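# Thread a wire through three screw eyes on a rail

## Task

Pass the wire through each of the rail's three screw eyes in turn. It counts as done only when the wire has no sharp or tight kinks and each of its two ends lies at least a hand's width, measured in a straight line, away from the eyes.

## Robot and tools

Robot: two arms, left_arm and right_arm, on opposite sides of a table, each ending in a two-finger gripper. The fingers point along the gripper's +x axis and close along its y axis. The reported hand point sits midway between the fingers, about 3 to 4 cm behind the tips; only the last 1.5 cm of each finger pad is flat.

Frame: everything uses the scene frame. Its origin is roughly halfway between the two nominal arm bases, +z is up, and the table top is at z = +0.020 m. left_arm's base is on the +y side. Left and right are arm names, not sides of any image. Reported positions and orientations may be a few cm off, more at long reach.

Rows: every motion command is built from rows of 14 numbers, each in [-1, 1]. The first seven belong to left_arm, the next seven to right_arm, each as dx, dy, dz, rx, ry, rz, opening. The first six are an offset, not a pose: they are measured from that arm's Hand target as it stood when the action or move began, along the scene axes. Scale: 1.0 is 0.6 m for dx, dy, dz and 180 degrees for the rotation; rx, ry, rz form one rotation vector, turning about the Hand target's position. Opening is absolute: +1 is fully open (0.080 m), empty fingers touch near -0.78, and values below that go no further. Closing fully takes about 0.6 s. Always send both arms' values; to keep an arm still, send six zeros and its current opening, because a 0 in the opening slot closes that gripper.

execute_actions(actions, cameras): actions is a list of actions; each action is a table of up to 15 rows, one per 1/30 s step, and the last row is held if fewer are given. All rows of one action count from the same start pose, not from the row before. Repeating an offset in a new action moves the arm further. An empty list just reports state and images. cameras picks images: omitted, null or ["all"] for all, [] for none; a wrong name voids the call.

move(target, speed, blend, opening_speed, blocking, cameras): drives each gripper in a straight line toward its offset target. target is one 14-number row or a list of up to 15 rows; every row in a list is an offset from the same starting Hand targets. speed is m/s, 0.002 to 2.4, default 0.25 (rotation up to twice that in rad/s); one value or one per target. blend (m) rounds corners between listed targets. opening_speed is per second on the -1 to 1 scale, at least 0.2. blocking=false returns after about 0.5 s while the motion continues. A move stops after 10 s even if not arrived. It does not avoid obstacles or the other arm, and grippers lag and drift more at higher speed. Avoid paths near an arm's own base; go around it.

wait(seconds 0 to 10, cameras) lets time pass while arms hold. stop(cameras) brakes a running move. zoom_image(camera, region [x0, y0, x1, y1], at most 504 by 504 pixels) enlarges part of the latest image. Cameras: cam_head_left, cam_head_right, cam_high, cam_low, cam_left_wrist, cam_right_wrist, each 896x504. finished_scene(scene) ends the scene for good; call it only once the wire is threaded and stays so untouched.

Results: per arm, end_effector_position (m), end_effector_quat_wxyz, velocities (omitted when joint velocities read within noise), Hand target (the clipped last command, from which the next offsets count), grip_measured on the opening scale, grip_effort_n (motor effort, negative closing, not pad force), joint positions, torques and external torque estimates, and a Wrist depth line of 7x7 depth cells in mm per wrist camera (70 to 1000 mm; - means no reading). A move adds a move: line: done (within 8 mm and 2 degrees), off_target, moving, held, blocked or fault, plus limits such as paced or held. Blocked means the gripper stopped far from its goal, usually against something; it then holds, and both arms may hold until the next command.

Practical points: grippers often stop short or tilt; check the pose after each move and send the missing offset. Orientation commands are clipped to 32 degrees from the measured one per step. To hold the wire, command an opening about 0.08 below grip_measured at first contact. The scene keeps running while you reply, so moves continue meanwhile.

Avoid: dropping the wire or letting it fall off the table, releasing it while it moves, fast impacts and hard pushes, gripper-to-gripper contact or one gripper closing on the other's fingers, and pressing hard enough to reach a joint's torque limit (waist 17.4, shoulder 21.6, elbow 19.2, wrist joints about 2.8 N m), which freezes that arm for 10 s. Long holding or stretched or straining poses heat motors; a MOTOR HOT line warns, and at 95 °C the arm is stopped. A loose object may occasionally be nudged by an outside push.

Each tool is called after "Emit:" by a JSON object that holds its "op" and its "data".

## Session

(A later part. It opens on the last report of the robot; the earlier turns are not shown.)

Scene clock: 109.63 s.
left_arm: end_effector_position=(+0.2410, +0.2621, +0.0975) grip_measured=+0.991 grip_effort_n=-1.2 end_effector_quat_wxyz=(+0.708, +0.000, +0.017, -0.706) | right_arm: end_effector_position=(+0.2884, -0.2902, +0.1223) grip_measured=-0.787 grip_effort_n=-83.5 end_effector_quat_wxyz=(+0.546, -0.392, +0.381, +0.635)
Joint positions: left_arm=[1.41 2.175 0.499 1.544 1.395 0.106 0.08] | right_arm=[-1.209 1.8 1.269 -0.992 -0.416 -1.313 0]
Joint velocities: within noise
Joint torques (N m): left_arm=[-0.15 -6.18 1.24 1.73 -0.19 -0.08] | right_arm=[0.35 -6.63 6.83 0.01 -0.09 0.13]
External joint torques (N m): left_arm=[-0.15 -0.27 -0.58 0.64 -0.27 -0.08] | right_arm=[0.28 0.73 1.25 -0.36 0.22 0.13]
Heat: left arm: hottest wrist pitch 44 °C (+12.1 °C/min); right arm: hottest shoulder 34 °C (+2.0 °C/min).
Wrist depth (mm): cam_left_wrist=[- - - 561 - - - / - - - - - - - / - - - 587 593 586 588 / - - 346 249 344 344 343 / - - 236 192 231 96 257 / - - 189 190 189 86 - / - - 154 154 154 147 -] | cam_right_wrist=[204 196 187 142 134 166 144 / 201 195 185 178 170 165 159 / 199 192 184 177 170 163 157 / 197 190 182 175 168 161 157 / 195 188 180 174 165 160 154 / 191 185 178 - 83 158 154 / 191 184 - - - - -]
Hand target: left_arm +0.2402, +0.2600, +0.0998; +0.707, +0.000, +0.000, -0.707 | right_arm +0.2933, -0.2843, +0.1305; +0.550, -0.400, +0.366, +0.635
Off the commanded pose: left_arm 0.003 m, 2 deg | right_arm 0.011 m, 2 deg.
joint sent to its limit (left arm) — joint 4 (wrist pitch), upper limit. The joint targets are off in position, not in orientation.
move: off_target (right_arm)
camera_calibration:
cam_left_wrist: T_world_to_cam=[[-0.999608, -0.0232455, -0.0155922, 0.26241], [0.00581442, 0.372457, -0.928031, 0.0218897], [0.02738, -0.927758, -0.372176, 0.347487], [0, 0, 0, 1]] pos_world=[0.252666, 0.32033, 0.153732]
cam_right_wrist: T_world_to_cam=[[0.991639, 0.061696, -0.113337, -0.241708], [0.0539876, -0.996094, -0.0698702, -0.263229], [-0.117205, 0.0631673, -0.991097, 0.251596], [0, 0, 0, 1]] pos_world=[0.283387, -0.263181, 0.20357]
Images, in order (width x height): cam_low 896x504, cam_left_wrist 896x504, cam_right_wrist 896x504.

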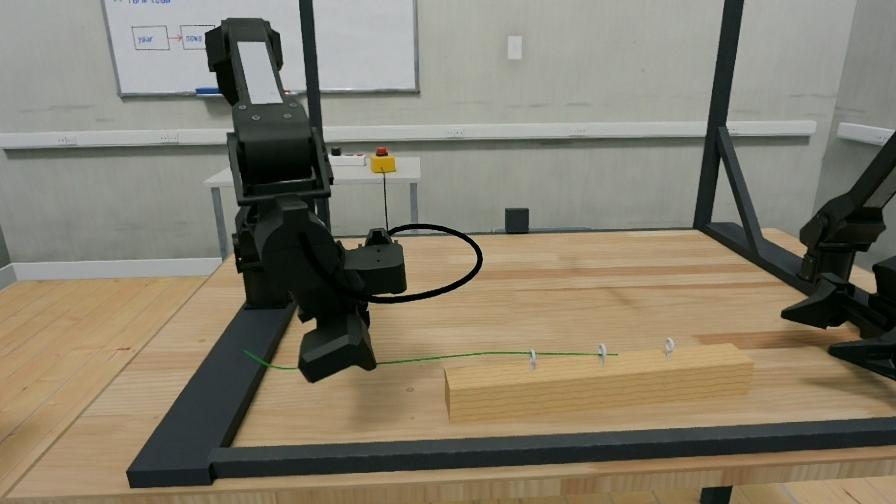

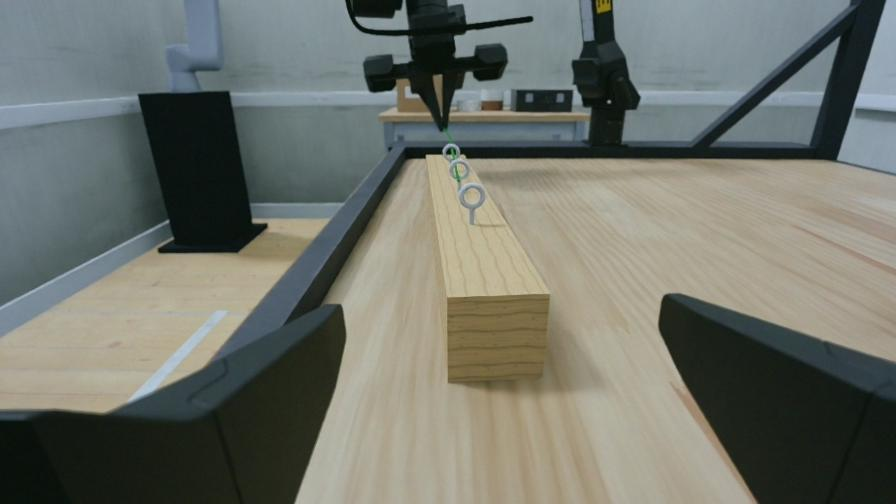

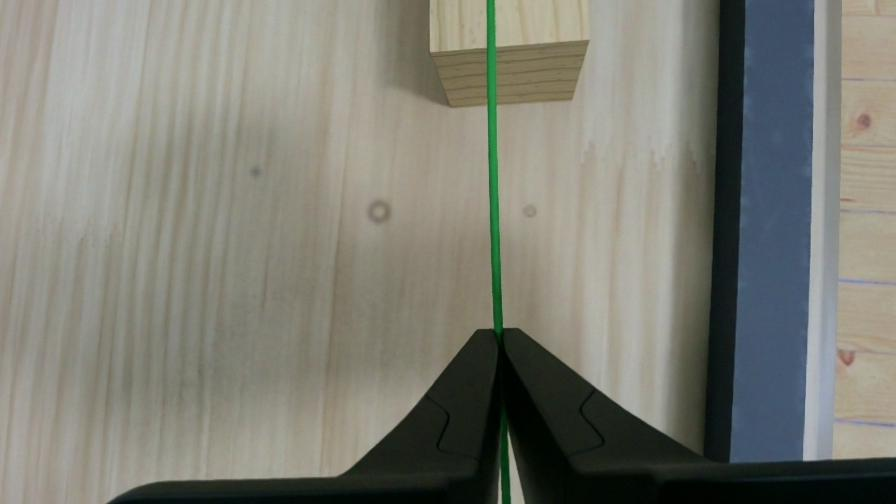

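Emit:
{"op": "move", "data": {"target": [0,0,0,0,0,0,0.99,0.004,0.0,-0.033,-0.03,0,0,-0.9], "speed": 0.06, "cameras": ["cam_low","cam_right_wrist","cam_left_wrist"]}}

Emit:
{"op": "zoom_image", "data": {"camera": "cam_low", "region": [220, 300, 720, 460]}}

Emit:
{"op": "zoom_image", "data": {"camera": "cam_left_wrist", "region": [420, 100, 520, 200]}}

Scene clock: 112.90 s.
left_arm: end_effector_position=(+0.2410, +0.2621, +0.0975) grip_measured=+0.991 grip_effort_n=-0.7 end_effector_quat_wxyz=(+0.708, +0.000, +0.017, -0.706) | right_arm: end_effector_position=(+0.2898, -0.2899, +0.1061) grip_measured=-0.787 grip_effort_n=-83.5 end_effector_quat_wxyz=(+0.527, -0.418, +0.407, +0.618)
Joint positions: left_arm=[1.41 2.175 0.499 1.544 1.395 0.106 0.08] | right_arm=[-1.174 1.838 1.271 -0.974 -0.33 -1.284 0]
Joint velocities: within noise
Joint torques (N m): left_arm=[-0.14 -6.19 1.23 1.74 -0.17 -0.07] | right_arm=[0.24 -5.86 6.66 0.42 0.03 0.14]
External joint torques (N m): left_arm=[-0.11 -0.25 -0.61 0.64 -0.26 -0.08] | right_arm=[0.24 1.69 1.17 0.07 0.28 0.14]
Heat: left arm: hottest wrist pitch 44 °C (+11.0 °C/min); right arm: hottest shoulder 34 °C (+2.0 °C/min).
Wrist depth (mm): cam_left_wrist=[- - - 557 - - - / - - - - - - - / - - - 586 586 587 586 / - - 346 248 344 343 343 / - - 234 193 230 96 255 / - - 189 189 189 86 - / - - 154 154 153 147 -] | cam_right_wrist=[173 167 160 146 146 142 120 / 174 167 161 154 148 143 121 / 175 168 161 155 148 143 121 / 176 169 161 156 150 144 122 / 176 170 162 157 150 144 123 / 177 171 164 - 82 145 122 / 178 171 - - - - 138]
Hand target: left_arm +0.2402, +0.2600, +0.0998; +0.707, +0.000, +0.000, -0.707 | right_arm +0.2957, -0.2843, +0.1107; +0.531, -0.425, +0.396, +0.617
Off the commanded pose: left_arm 0.003 m, 2 deg | right_arm 0.009 m, 2 deg.
joint sent to its limit (left arm) — joint 4 (wrist pitch), upper limit. The joint targets are off in position, not in orientation.
move: off_target (right_arm)
camera_calibration:
cam_left_wrist: T_world_to_cam=[[-0.999608, -0.0232455, -0.0155922, 0.26241], [0.00581442, 0.372457, -0.928031, 0.0218897], [0.02738, -0.927758, -0.372176, 0.347487], [0, 0, 0, 1]] pos_world=[0.252666, 0.32033, 0.153732]
cam_right_wrist: T_world_to_cam=[[0.991736, 0.0562325, -0.115317, -0.246346], [0.0588706, -0.998073, 0.0195971, -0.275699], [-0.113993, -0.026224, -0.993135, 0.209101], [0, 0, 0, 1]] pos_world=[0.284377, -0.255832, 0.184661]
Images, in order (width x height): cam_low 896x504, cam_left_wrist 896x504, cam_right_wrist 896x504.

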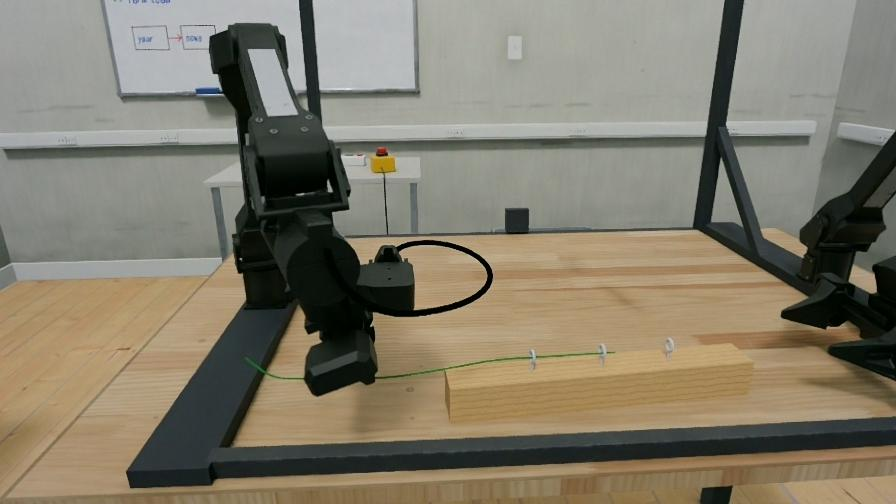

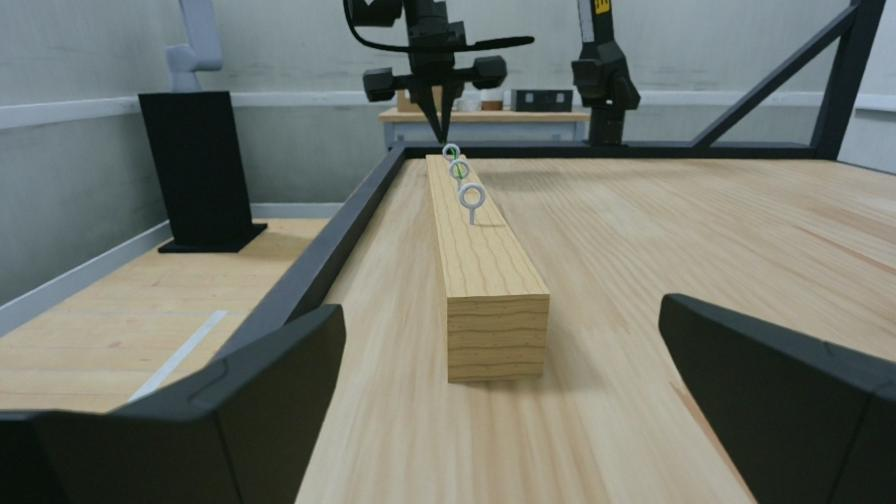

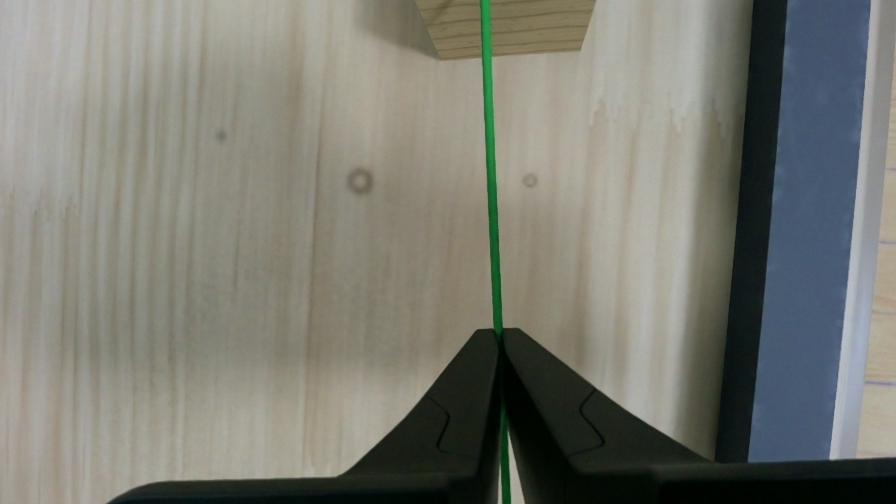

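Scaled by 1.008 from the camera's 896x504 image, which has a finer 1280x720 frame.

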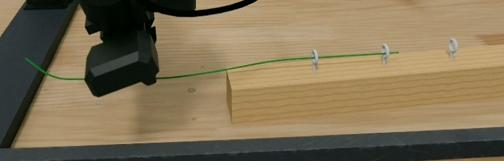

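Scaled by 5.040 from the camera's 896x504 image, which has a finer 1280x720 frame.

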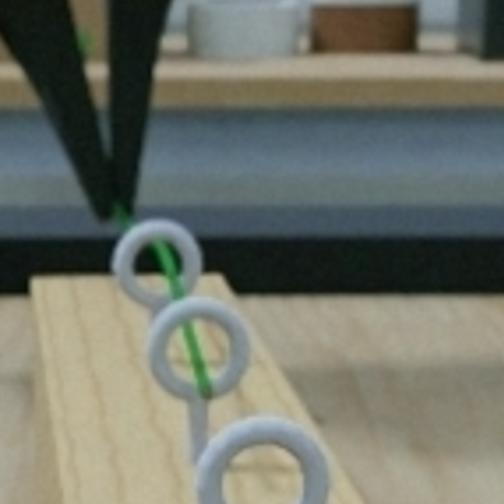

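Emit:
{"op": "move", "data": {"target": [0,0,0,0,0,0,0.99,-0.003,0.05,-0.012,0,0,0,-0.9], "speed": 0.05, "cameras": ["cam_low","cam_right_wrist","cam_left_wrist"]}}

Emit:
{"op": "zoom_image", "data": {"camera": "cam_low", "region": [440, 300, 720, 440]}}

Emit:
{"op": "zoom_image", "data": {"camera": "cam_left_wrist", "region": [420, 110, 520, 210]}}

Scene clock: 115.23 s.
left_arm: end_effector_position=(+0.2410, +0.2621, +0.0975) grip_measured=+0.991 grip_effort_n=-1.6 end_effector_quat_wxyz=(+0.708, +0.000, +0.017, -0.706) | right_arm: end_effector_position=(+0.2892, -0.2608, +0.0998) grip_measured=-0.787 grip_effort_n=-83.5 end_effector_quat_wxyz=(+0.528, -0.419, +0.407, +0.616)
Joint positions: left_arm=[1.41 2.175 0.499 1.544 1.395 0.106 0.08] | right_arm=[-1.093 1.878 1.297 -0.929 -0.323 -1.197 0]
Joint velocities: within noise
Joint torques (N m): left_arm=[-0.15 -6.13 1.24 1.75 -0.17 -0.08] | right_arm=[0.3 -5.93 6.56 0.45 0.02 0.14]
External joint torques (N m): left_arm=[-0.14 -0.25 -0.58 0.66 -0.25 -0.09] | right_arm=[0.3 1.95 1.03 0.05 0.26 0.15]
Heat: left arm: hottest wrist pitch 45 °C (+10.1 °C/min); right arm: hottest shoulder 34 °C (+3.0 °C/min).
Wrist depth (mm): cam_left_wrist=[- - - 533 - - - / - - - - - - - / - - - 589 587 587 590 / - - 346 249 346 343 342 / - - 235 192 230 96 256 / - - 189 190 188 86 - / - - 154 154 153 147 -] | cam_right_wrist=[163 157 152 100 137 135 112 / 164 158 152 123 138 135 114 / 165 159 153 147 141 136 113 / 166 161 153 148 142 136 114 / 167 161 154 148 142 137 115 / 168 162 155 - 82 138 116 / 169 163 - - - - 116]
Hand target: left_arm +0.2402, +0.2600, +0.0998; +0.707, +0.000, +0.000, -0.707 | right_arm +0.2939, -0.2543, +0.1035; +0.531, -0.425, +0.396, +0.617
Off the commanded pose: left_arm 0.003 m, 2 deg | right_arm 0.009 m, 2 deg.
joint sent to its limit (left arm) — joint 4 (wrist pitch), upper limit. The joint targets are off in position, not in orientation.
move: off_target (right_arm)
camera_calibration:
cam_left_wrist: T_world_to_cam=[[-0.999608, -0.0232455, -0.0155922, 0.26241], [0.00581442, 0.372457, -0.928031, 0.0218897], [0.02738, -0.927758, -0.372176, 0.347487], [0, 0, 0, 1]] pos_world=[0.252666, 0.32033, 0.153732]
cam_right_wrist: T_world_to_cam=[[0.992299, 0.0541226, -0.111417, -0.249272], [0.0569494, -0.998127, 0.0223446, -0.246228], [-0.109999, -0.0285177, -0.993522, 0.201732], [0, 0, 0, 1]] pos_world=[0.283566, -0.226522, 0.178154]
Images, in order (width x height): cam_low 896x504, cam_left_wrist 896x504, cam_right_wrist 896x504.

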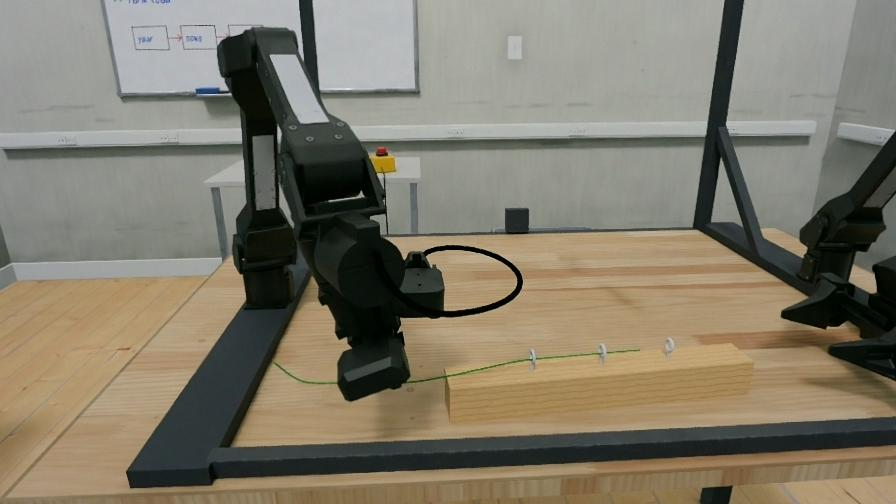

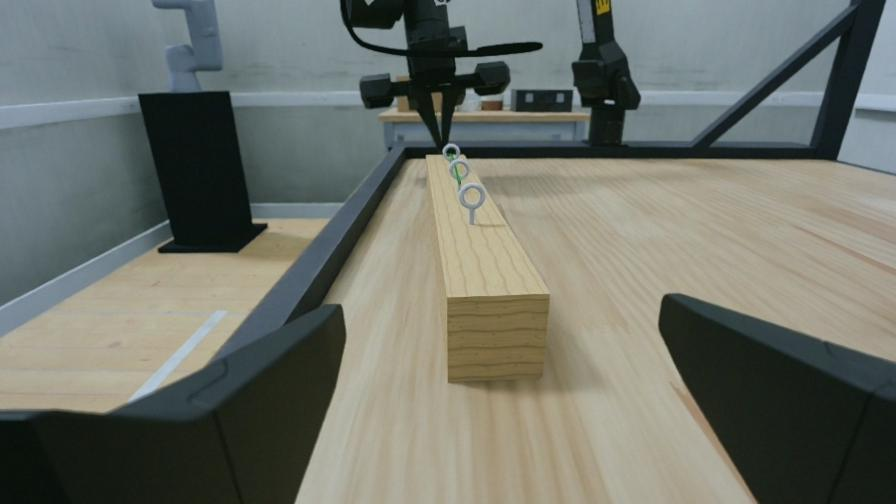

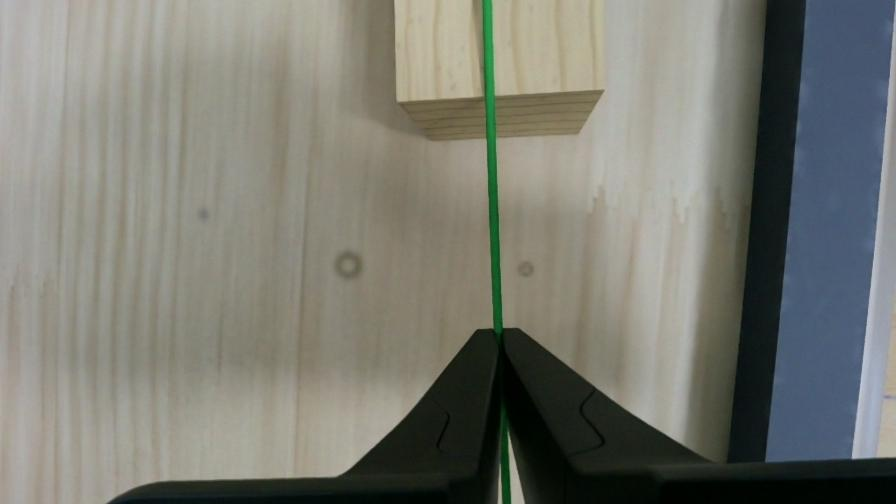

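Scaled by 1.800 from the camera's 896x504 image, which has a finer 1280x720 frame.

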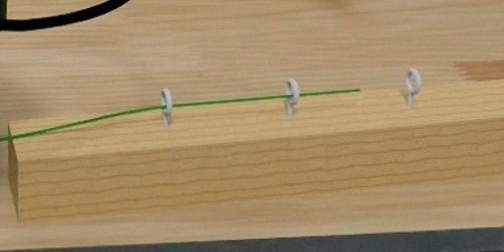

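Scaled by 5.040 from the camera's 896x504 image, which has a finer 1280x720 frame.

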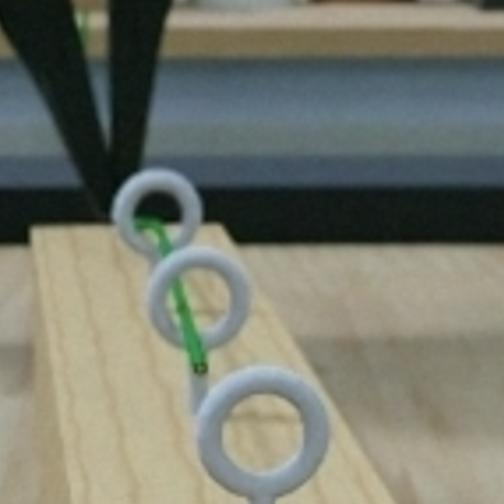

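Emit:
{"op": "move", "data": {"target": [0,0,0,0,0,0,0.99,0.0125,0.0,0,0,0,0.012,-0.9], "speed": 0.05, "cameras": ["cam_low","cam_right_wrist","cam_left_wrist"]}}

Emit:
{"op": "zoom_image", "data": {"camera": "cam_low", "region": [440, 300, 720, 440]}}

Emit:
{"op": "zoom_image", "data": {"camera": "cam_left_wrist", "region": [420, 110, 520, 210]}}

Scene clock: 118.17 s.
left_arm: end_effector_position=(+0.2410, +0.2621, +0.0975) grip_measured=+0.991 grip_effort_n=-0.7 end_effector_quat_wxyz=(+0.708, +0.000, +0.017, -0.706) | right_arm: end_effector_position=(+0.2966, -0.2589, +0.0997) grip_measured=-0.787 grip_effort_n=-83.5 end_effector_quat_wxyz=(+0.518, -0.427, +0.400, +0.624)
Joint positions: left_arm=[1.41 2.175 0.499 1.544 1.395 0.106 0.08] | right_arm=[-1.097 1.912 1.343 -0.952 -0.323 -1.237 0]
Joint velocities: within noise
Joint torques (N m): left_arm=[-0.13 -6.17 1.22 1.73 -0.17 -0.09] | right_arm=[-0.17 -6.24 6.6 0.03 -0.09 -0.23]
External joint torques (N m): left_arm=[-0.16 -0.27 -0.61 0.63 -0.25 -0.09] | right_arm=[-0.15 1.89 1.05 -0.36 0.15 -0.23]
Heat: left arm: hottest wrist pitch 45 °C (+9.1 °C/min); right arm: hottest shoulder 34 °C (+3.0 °C/min).
Wrist depth (mm): cam_left_wrist=[- - - 525 - - - / - - - - - - - / - - - 523 588 578 588 / - - 347 248 345 345 343 / - - 234 193 230 96 257 / - - 189 189 189 86 - / - - 154 154 153 147 -] | cam_right_wrist=[163 157 151 100 138 135 112 / 164 158 153 107 138 135 114 / 165 159 152 147 141 136 114 / 165 160 153 148 142 136 115 / 167 160 154 148 142 138 116 / 168 162 156 - 82 138 132 / 169 162 - - - 123 133]
Hand target: left_arm +0.2402, +0.2600, +0.0998; +0.707, +0.000, +0.000, -0.707 | right_arm +0.3014, -0.2543, +0.1035; +0.519, -0.433, +0.388, +0.627
Off the commanded pose: left_arm 0.003 m, 2 deg | right_arm 0.008 m, 2 deg.
joint sent to its limit (left arm) — joint 4 (wrist pitch), upper limit. The joint targets are off in position, not in orientation.
move: done
camera_calibration:
cam_left_wrist: T_world_to_cam=[[-0.999608, -0.0232455, -0.0155922, 0.26241], [0.00581442, 0.372457, -0.928031, 0.0218897], [0.02738, -0.927758, -0.372176, 0.347487], [0, 0, 0, 1]] pos_world=[0.252666, 0.32033, 0.153732]
cam_right_wrist: T_world_to_cam=[[0.990249, 0.0868849, -0.108897, -0.2478], [0.0899488, -0.995668, 0.0235378, -0.254035], [-0.10638, -0.0331034, -0.993774, 0.200403], [0, 0, 0, 1]] pos_world=[0.289553, -0.22477, 0.17815]
Images, in order (width x height): cam_low 896x504, cam_left_wrist 896x504, cam_right_wrist 896x504.

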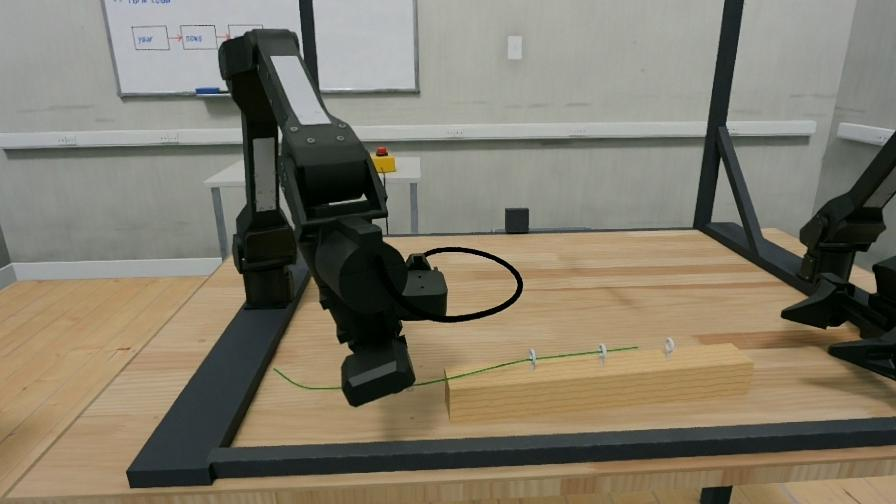

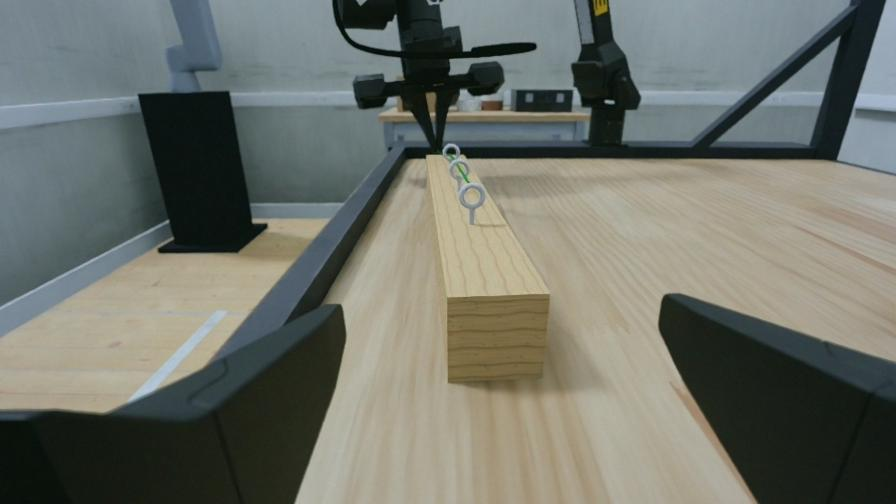

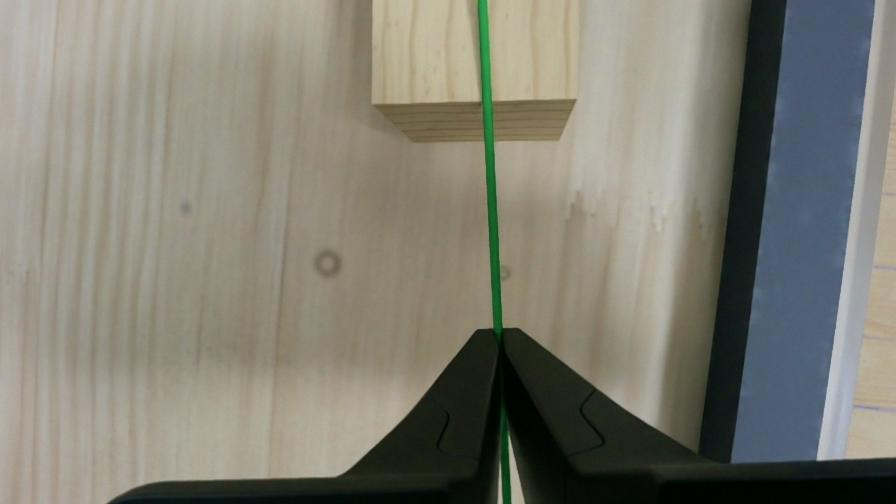

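Scaled by 1.800 from the camera's 896x504 image, which has a finer 1280x720 frame.

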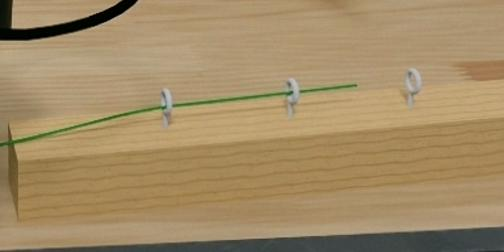

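Scaled by 5.040 from the camera's 896x504 image, which has a finer 1280x720 frame.

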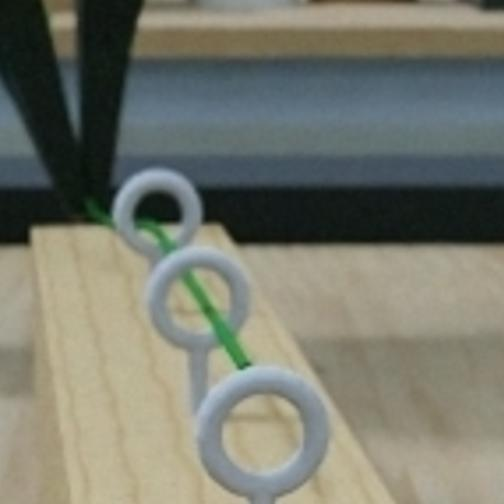

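Emit:
{"op": "move", "data": {"target": [0,0,0,0,0,0,0.99,-0.01,0.045,0,0,0,0,-0.9], "speed": 0.05, "cameras": ["cam_low","cam_right_wrist","cam_left_wrist"]}}

Emit:
{"op": "zoom_image", "data": {"camera": "cam_low", "region": [440, 300, 720, 440]}}

Emit:
{"op": "zoom_image", "data": {"camera": "cam_left_wrist", "region": [420, 110, 520, 210]}}

Scene clock: 120.23 s.
left_arm: end_effector_position=(+0.2410, +0.2621, +0.0975) grip_measured=+0.991 grip_effort_n=-1.6 end_effector_quat_wxyz=(+0.708, +0.000, +0.017, -0.706) | right_arm: end_effector_position=(+0.2917, -0.2346, +0.1010) grip_measured=-0.787 grip_effort_n=-83.5 end_effector_quat_wxyz=(+0.517, -0.427, +0.399, +0.626)
Joint positions: left_arm=[1.41 2.175 0.499 1.544 1.395 0.106 0.08] | right_arm=[-1.031 1.932 1.375 -0.943 -0.321 -1.171 0]
Joint velocities: within noise
Joint torques (N m): left_arm=[-0.15 -6.21 1.22 1.75 -0.16 -0.08] | right_arm=[0.46 -5.96 6.45 0.61 0.01 0.16]
External joint torques (N m): left_arm=[-0.15 -0.28 -0.62 0.65 -0.24 -0.08] | right_arm=[0.42 2.36 0.81 0.16 0.26 0.16]
Heat: left arm: hottest wrist pitch 45 °C (+9.1 °C/min); right arm: hottest shoulder 34 °C (+2.0 °C/min).
Wrist depth (mm): cam_left_wrist=[- - - 503 - - - / - - - 569 - - - / - - - 589 586 587 588 / - - 348 249 345 343 343 / - - 235 192 229 96 256 / - - 190 189 189 86 - / - - 154 154 153 147 -] | cam_right_wrist=[164 159 153 103 101 136 114 / 165 160 154 104 101 137 115 / 166 161 155 104 102 138 116 / 166 162 155 150 144 139 117 / 168 161 155 150 143 139 118 / 169 163 157 - 82 140 118 / 170 163 - - - 131 134]
Hand target: left_arm +0.2402, +0.2600, +0.0998; +0.707, +0.000, +0.000, -0.707 | right_arm +0.2954, -0.2273, +0.1035; +0.519, -0.433, +0.388, +0.627
Off the commanded pose: left_arm 0.003 m, 2 deg | right_arm 0.008 m, 1 deg.
joint sent to its limit (left arm) — joint 4 (wrist pitch), upper limit. The joint targets are off in position, not in orientation.
move: done
camera_calibration:
cam_left_wrist: T_world_to_cam=[[-0.999608, -0.0232455, -0.0155922, 0.26241], [0.00581442, 0.372457, -0.928031, 0.0218897], [0.02738, -0.927758, -0.372176, 0.347487], [0, 0, 0, 1]] pos_world=[0.252666, 0.32033, 0.153732]
cam_right_wrist: T_world_to_cam=[[0.989892, 0.0905062, -0.109193, -0.244017], [0.0933528, -0.995407, 0.0212347, -0.230047], [-0.106769, -0.0312135, -0.993794, 0.202568], [0, 0, 0, 1]] pos_world=[0.284654, -0.200582, 0.179551]
Images, in order (width x height): cam_low 896x504, cam_left_wrist 896x504, cam_right_wrist 896x504.

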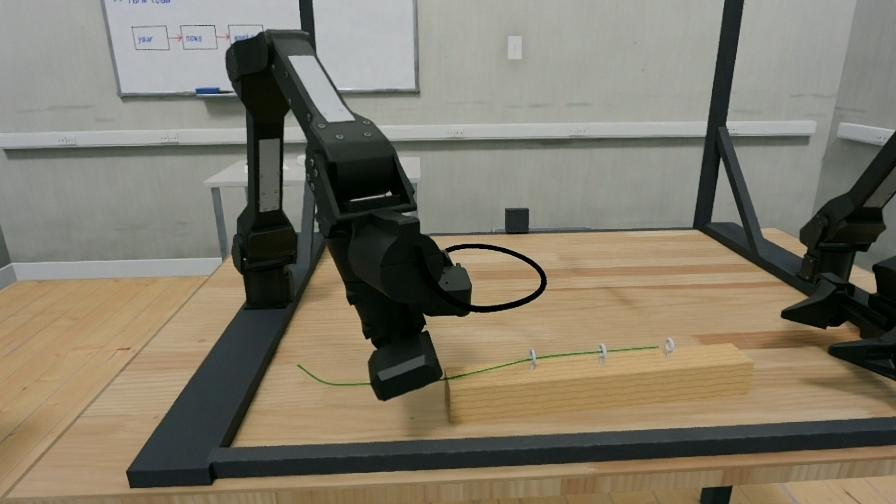

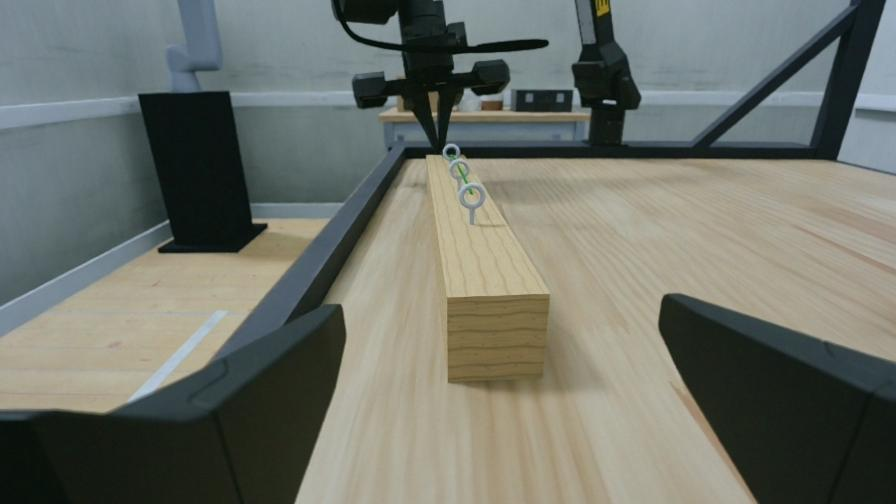

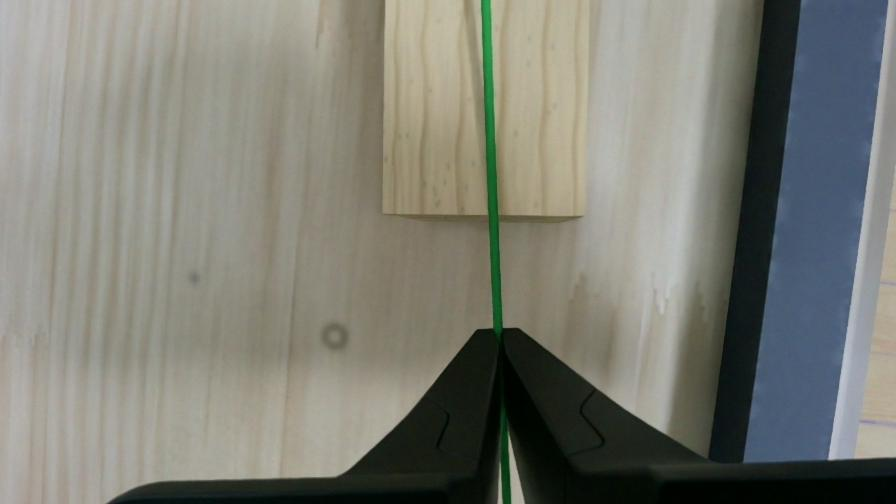

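Scaled by 1.800 from the camera's 896x504 image, which has a finer 1280x720 frame.

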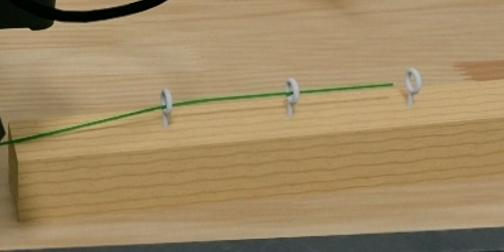

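Scaled by 5.040 from the camera's 896x504 image, which has a finer 1280x720 frame.

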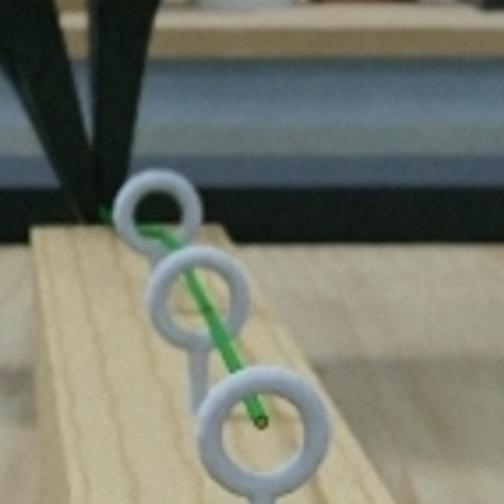

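Emit:
{"op": "move", "data": {"target": [0,0,0,0,0,0,0.99,-0.0075,0.035,0.006,0,0,0,-0.9], "speed": 0.05, "cameras": ["cam_low","cam_right_wrist","cam_left_wrist"]}}

Emit:
{"op": "zoom_image", "data": {"camera": "cam_low", "region": [440, 300, 720, 440]}}

Emit:
{"op": "zoom_image", "data": {"camera": "cam_left_wrist", "region": [420, 110, 520, 210]}}

Scene clock: 122.37 s.
left_arm: end_effector_position=(+0.2410, +0.2621, +0.0975) grip_measured=+0.991 grip_effort_n=-1.2 end_effector_quat_wxyz=(+0.708, +0.000, +0.017, -0.706) | right_arm: end_effector_position=(+0.2883, -0.2145, +0.1035) grip_measured=-0.787 grip_effort_n=-83.5 end_effector_quat_wxyz=(+0.517, -0.428, +0.399, +0.624)
Joint positions: left_arm=[1.41 2.175 0.499 1.544 1.395 0.106 0.08] | right_arm=[-0.978 1.952 1.413 -0.943 -0.313 -1.112 0]
Joint velocities: within noise
Joint torques (N m): left_arm=[-0.15 -6.2 1.22 1.73 -0.17 -0.08] | right_arm=[0.52 -6.43 6.71 0.32 -0.02 0.15]
External joint torques (N m): left_arm=[-0.16 -0.28 -0.63 0.63 -0.25 -0.09] | right_arm=[0.46 2.07 1.09 -0.14 0.23 0.15]
Heat: left arm: hottest wrist pitch 45 °C (+8.1 °C/min); right arm: hottest shoulder 34 °C (+3.0 °C/min).
Wrist depth (mm): cam_left_wrist=[- - - 484 - - - / - - - 524 - - - / - - - 586 585 589 591 / - - 347 248 344 343 343 / - - 235 193 230 96 257 / - - 189 189 189 86 - / - - 154 154 153 147 -] | cam_right_wrist=[165 160 153 103 101 137 115 / 167 161 155 105 102 138 116 / 168 162 156 105 103 139 117 / 168 164 157 106 103 140 117 / 169 163 157 150 144 141 118 / 171 166 159 - 82 141 119 / 172 165 - - - - 120]
Hand target: left_arm +0.2402, +0.2600, +0.0998; +0.707, +0.000, +0.000, -0.707 | right_arm +0.2909, -0.2063, +0.1071; +0.519, -0.433, +0.388, +0.627
Off the commanded pose: left_arm 0.003 m, 2 deg | right_arm 0.009 m, 1 deg.
joint sent to its limit (left arm) — joint 4 (wrist pitch), upper limit. The joint targets are off in position, not in orientation.
move: off_target (right_arm)
camera_calibration:
cam_left_wrist: T_world_to_cam=[[-0.999608, -0.0232455, -0.0155922, 0.26241], [0.00581442, 0.372457, -0.928031, 0.0218897], [0.02738, -0.927758, -0.372176, 0.347487], [0, 0, 0, 1]] pos_world=[0.252666, 0.32033, 0.153732]
cam_right_wrist: T_world_to_cam=[[0.990279, 0.0881727, -0.107577, -0.242958], [0.0912508, -0.995538, 0.0240246, -0.209491], [-0.104979, -0.0336076, -0.993906, 0.204196], [0, 0, 0, 1]] pos_world=[0.281149, -0.180271, 0.181848]
Images, in order (width x height): cam_low 896x504, cam_left_wrist 896x504, cam_right_wrist 896x504.

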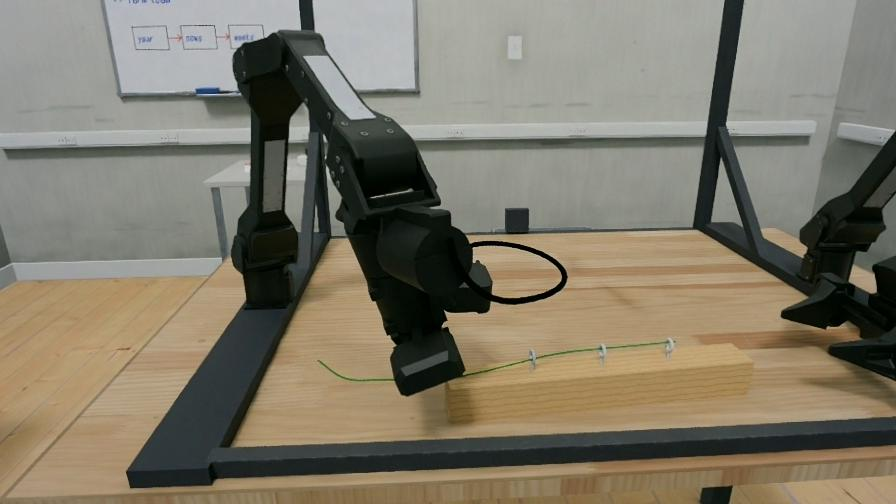

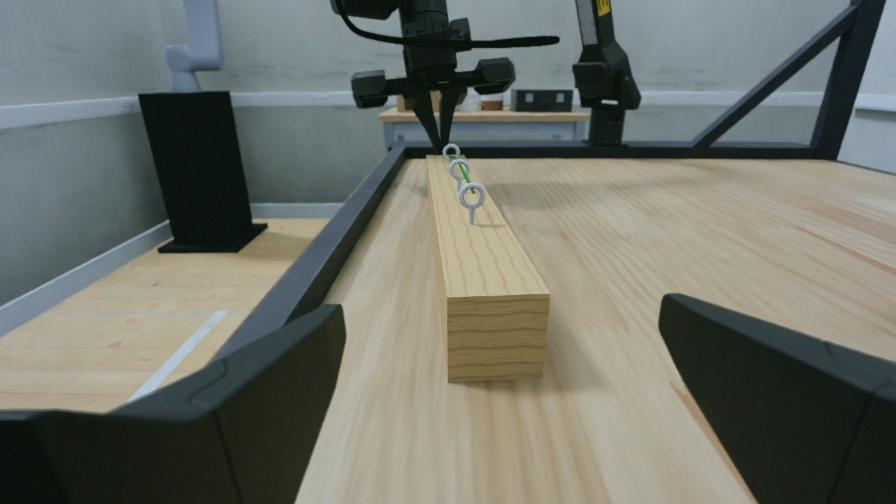

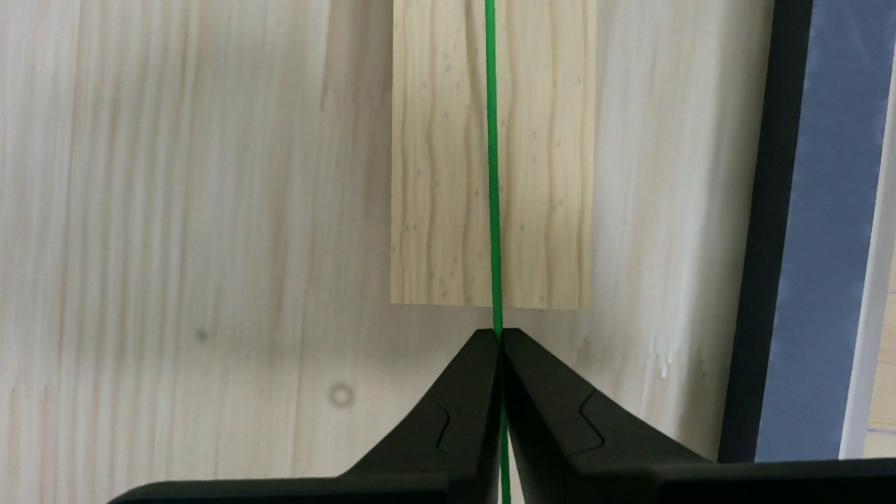

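Scaled by 1.800 from the camera's 896x504 image, which has a finer 1280x720 frame.

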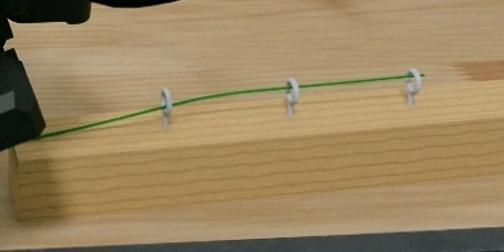

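Scaled by 5.040 from the camera's 896x504 image, which has a finer 1280x720 frame.

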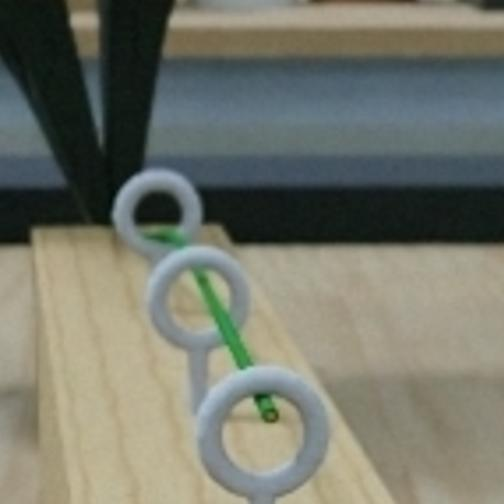

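Emit:
{"op": "move", "data": {"target": [0,0,0,0,0,0,0.99,-0.003,0.03,0.022,0.02,0,0,-0.9], "speed": 0.05, "cameras": ["cam_low","cam_right_wrist","cam_left_wrist"]}}

Emit:
{"op": "zoom_image", "data": {"camera": "cam_low", "region": [440, 300, 720, 440]}}

Emit:
{"op": "zoom_image", "data": {"camera": "cam_left_wrist", "region": [420, 110, 520, 210]}}

Scene clock: 124.90 s.
left_arm: end_effector_position=(+0.2410, +0.2621, +0.0975) grip_measured=+0.991 grip_effort_n=-1.2 end_effector_quat_wxyz=(+0.708, +0.000, +0.017, -0.706) | right_arm: end_effector_position=(+0.2863, -0.1980, +0.1126) grip_measured=-0.787 grip_effort_n=-83.5 end_effector_quat_wxyz=(+0.526, -0.416, +0.386, +0.633)
Joint positions: left_arm=[1.41 2.175 0.499 1.544 1.395 0.106 0.08] | right_arm=[-0.952 1.952 1.441 -0.937 -0.347 -1.082 0]
Joint velocities: within noise
Joint torques (N m): left_arm=[-0.11 -6.18 1.24 1.74 -0.18 -0.09] | right_arm=[0.25 -7.27 6.96 0.69 -0.48 0.16]
External joint torques (N m): left_arm=[-0.11 -0.28 -0.58 0.65 -0.26 -0.09] | right_arm=[0.32 1.4 1.2 0.18 -0.22 0.16]
Heat: left arm: hottest wrist pitch 45 °C (+7.0 °C/min); right arm: hottest shoulder 34 °C (+3.0 °C/min).
Wrist depth (mm): cam_left_wrist=[- - - 439 - - - / - - - - - - - / - - - 518 585 586 587 / - - 348 249 344 342 342 / - - 235 193 231 96 255 / - - 189 189 189 86 - / - - 154 154 154 147 -] | cam_right_wrist=[181 173 166 116 113 149 125 / 179 173 166 116 113 149 126 / 178 173 166 115 113 148 126 / 179 173 166 115 113 148 126 / 178 172 165 115 113 148 127 / 179 172 167 - 111 148 127 / 179 172 - - - - 126]
Hand target: left_arm +0.2402, +0.2600, +0.0998; +0.707, +0.000, +0.000, -0.707 | right_arm +0.2891, -0.1883, +0.1203; +0.532, -0.416, +0.368, +0.639
Off the commanded pose: left_arm 0.003 m, 2 deg | right_arm 0.013 m, 2 deg.
joint sent to its limit (left arm) — joint 4 (wrist pitch), upper limit. The joint targets are off in position, not in orientation.
move: off_target (right_arm)
camera_calibration:
cam_left_wrist: T_world_to_cam=[[-0.999608, -0.0232455, -0.0155922, 0.26241], [0.00581442, 0.372457, -0.928031, 0.0218897], [0.02738, -0.927758, -0.372176, 0.347487], [0, 0, 0, 1]] pos_world=[0.252666, 0.32033, 0.153732]
cam_right_wrist: T_world_to_cam=[[0.99012, 0.0936004, -0.104414, -0.24065], [0.0920605, -0.995563, -0.0194811, -0.188506], [-0.105774, 0.00967623, -0.994343, 0.222409], [0, 0, 0, 1]] pos_world=[0.279151, -0.167297, 0.192352]
Images, in order (width x height): cam_low 896x504, cam_left_wrist 896x504, cam_right_wrist 896x504.

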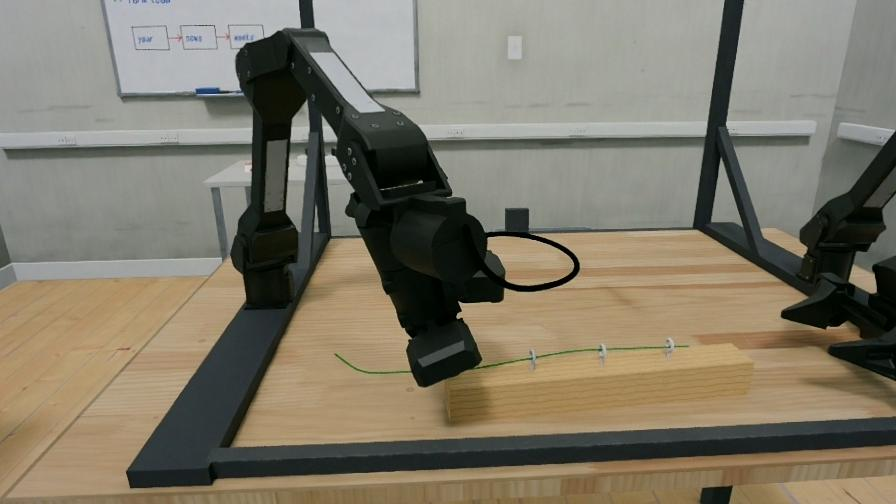

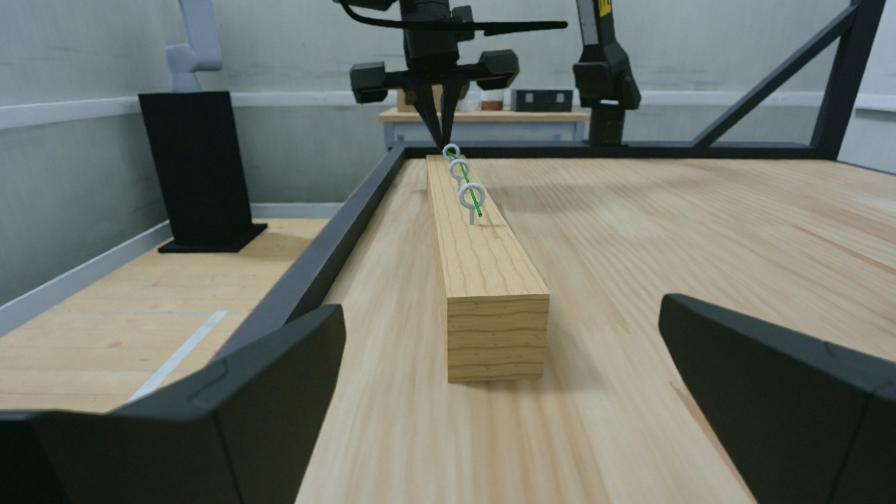

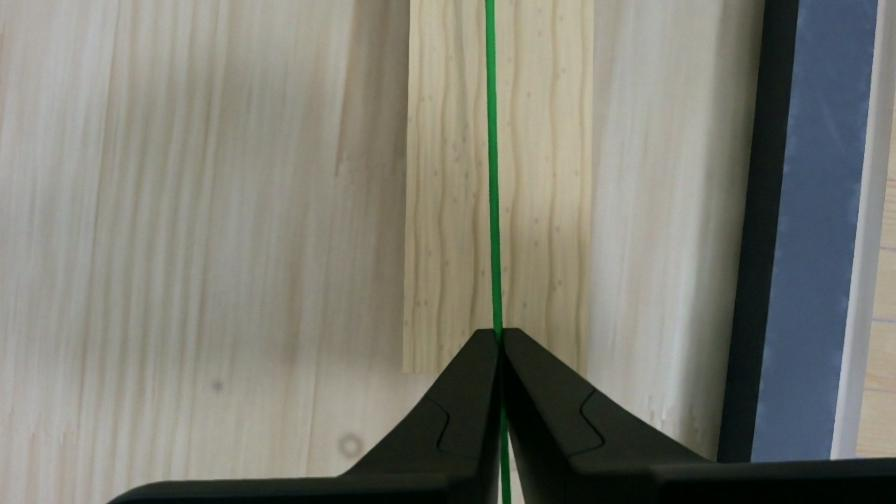

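Scaled by 1.800 from the camera's 896x504 image, which has a finer 1280x720 frame.

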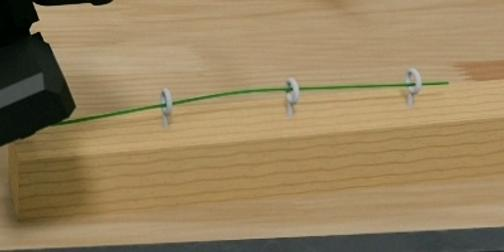

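Scaled by 5.040 from the camera's 896x504 image, which has a finer 1280x720 frame.

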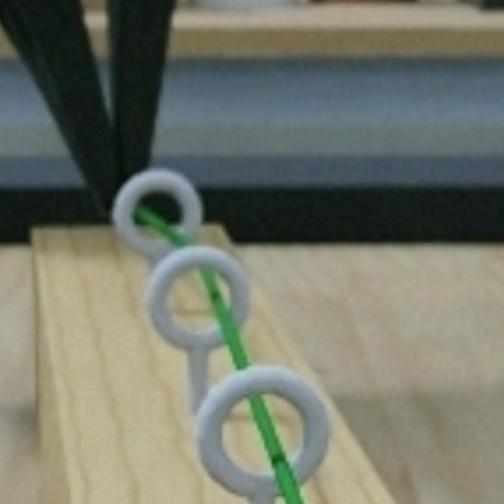

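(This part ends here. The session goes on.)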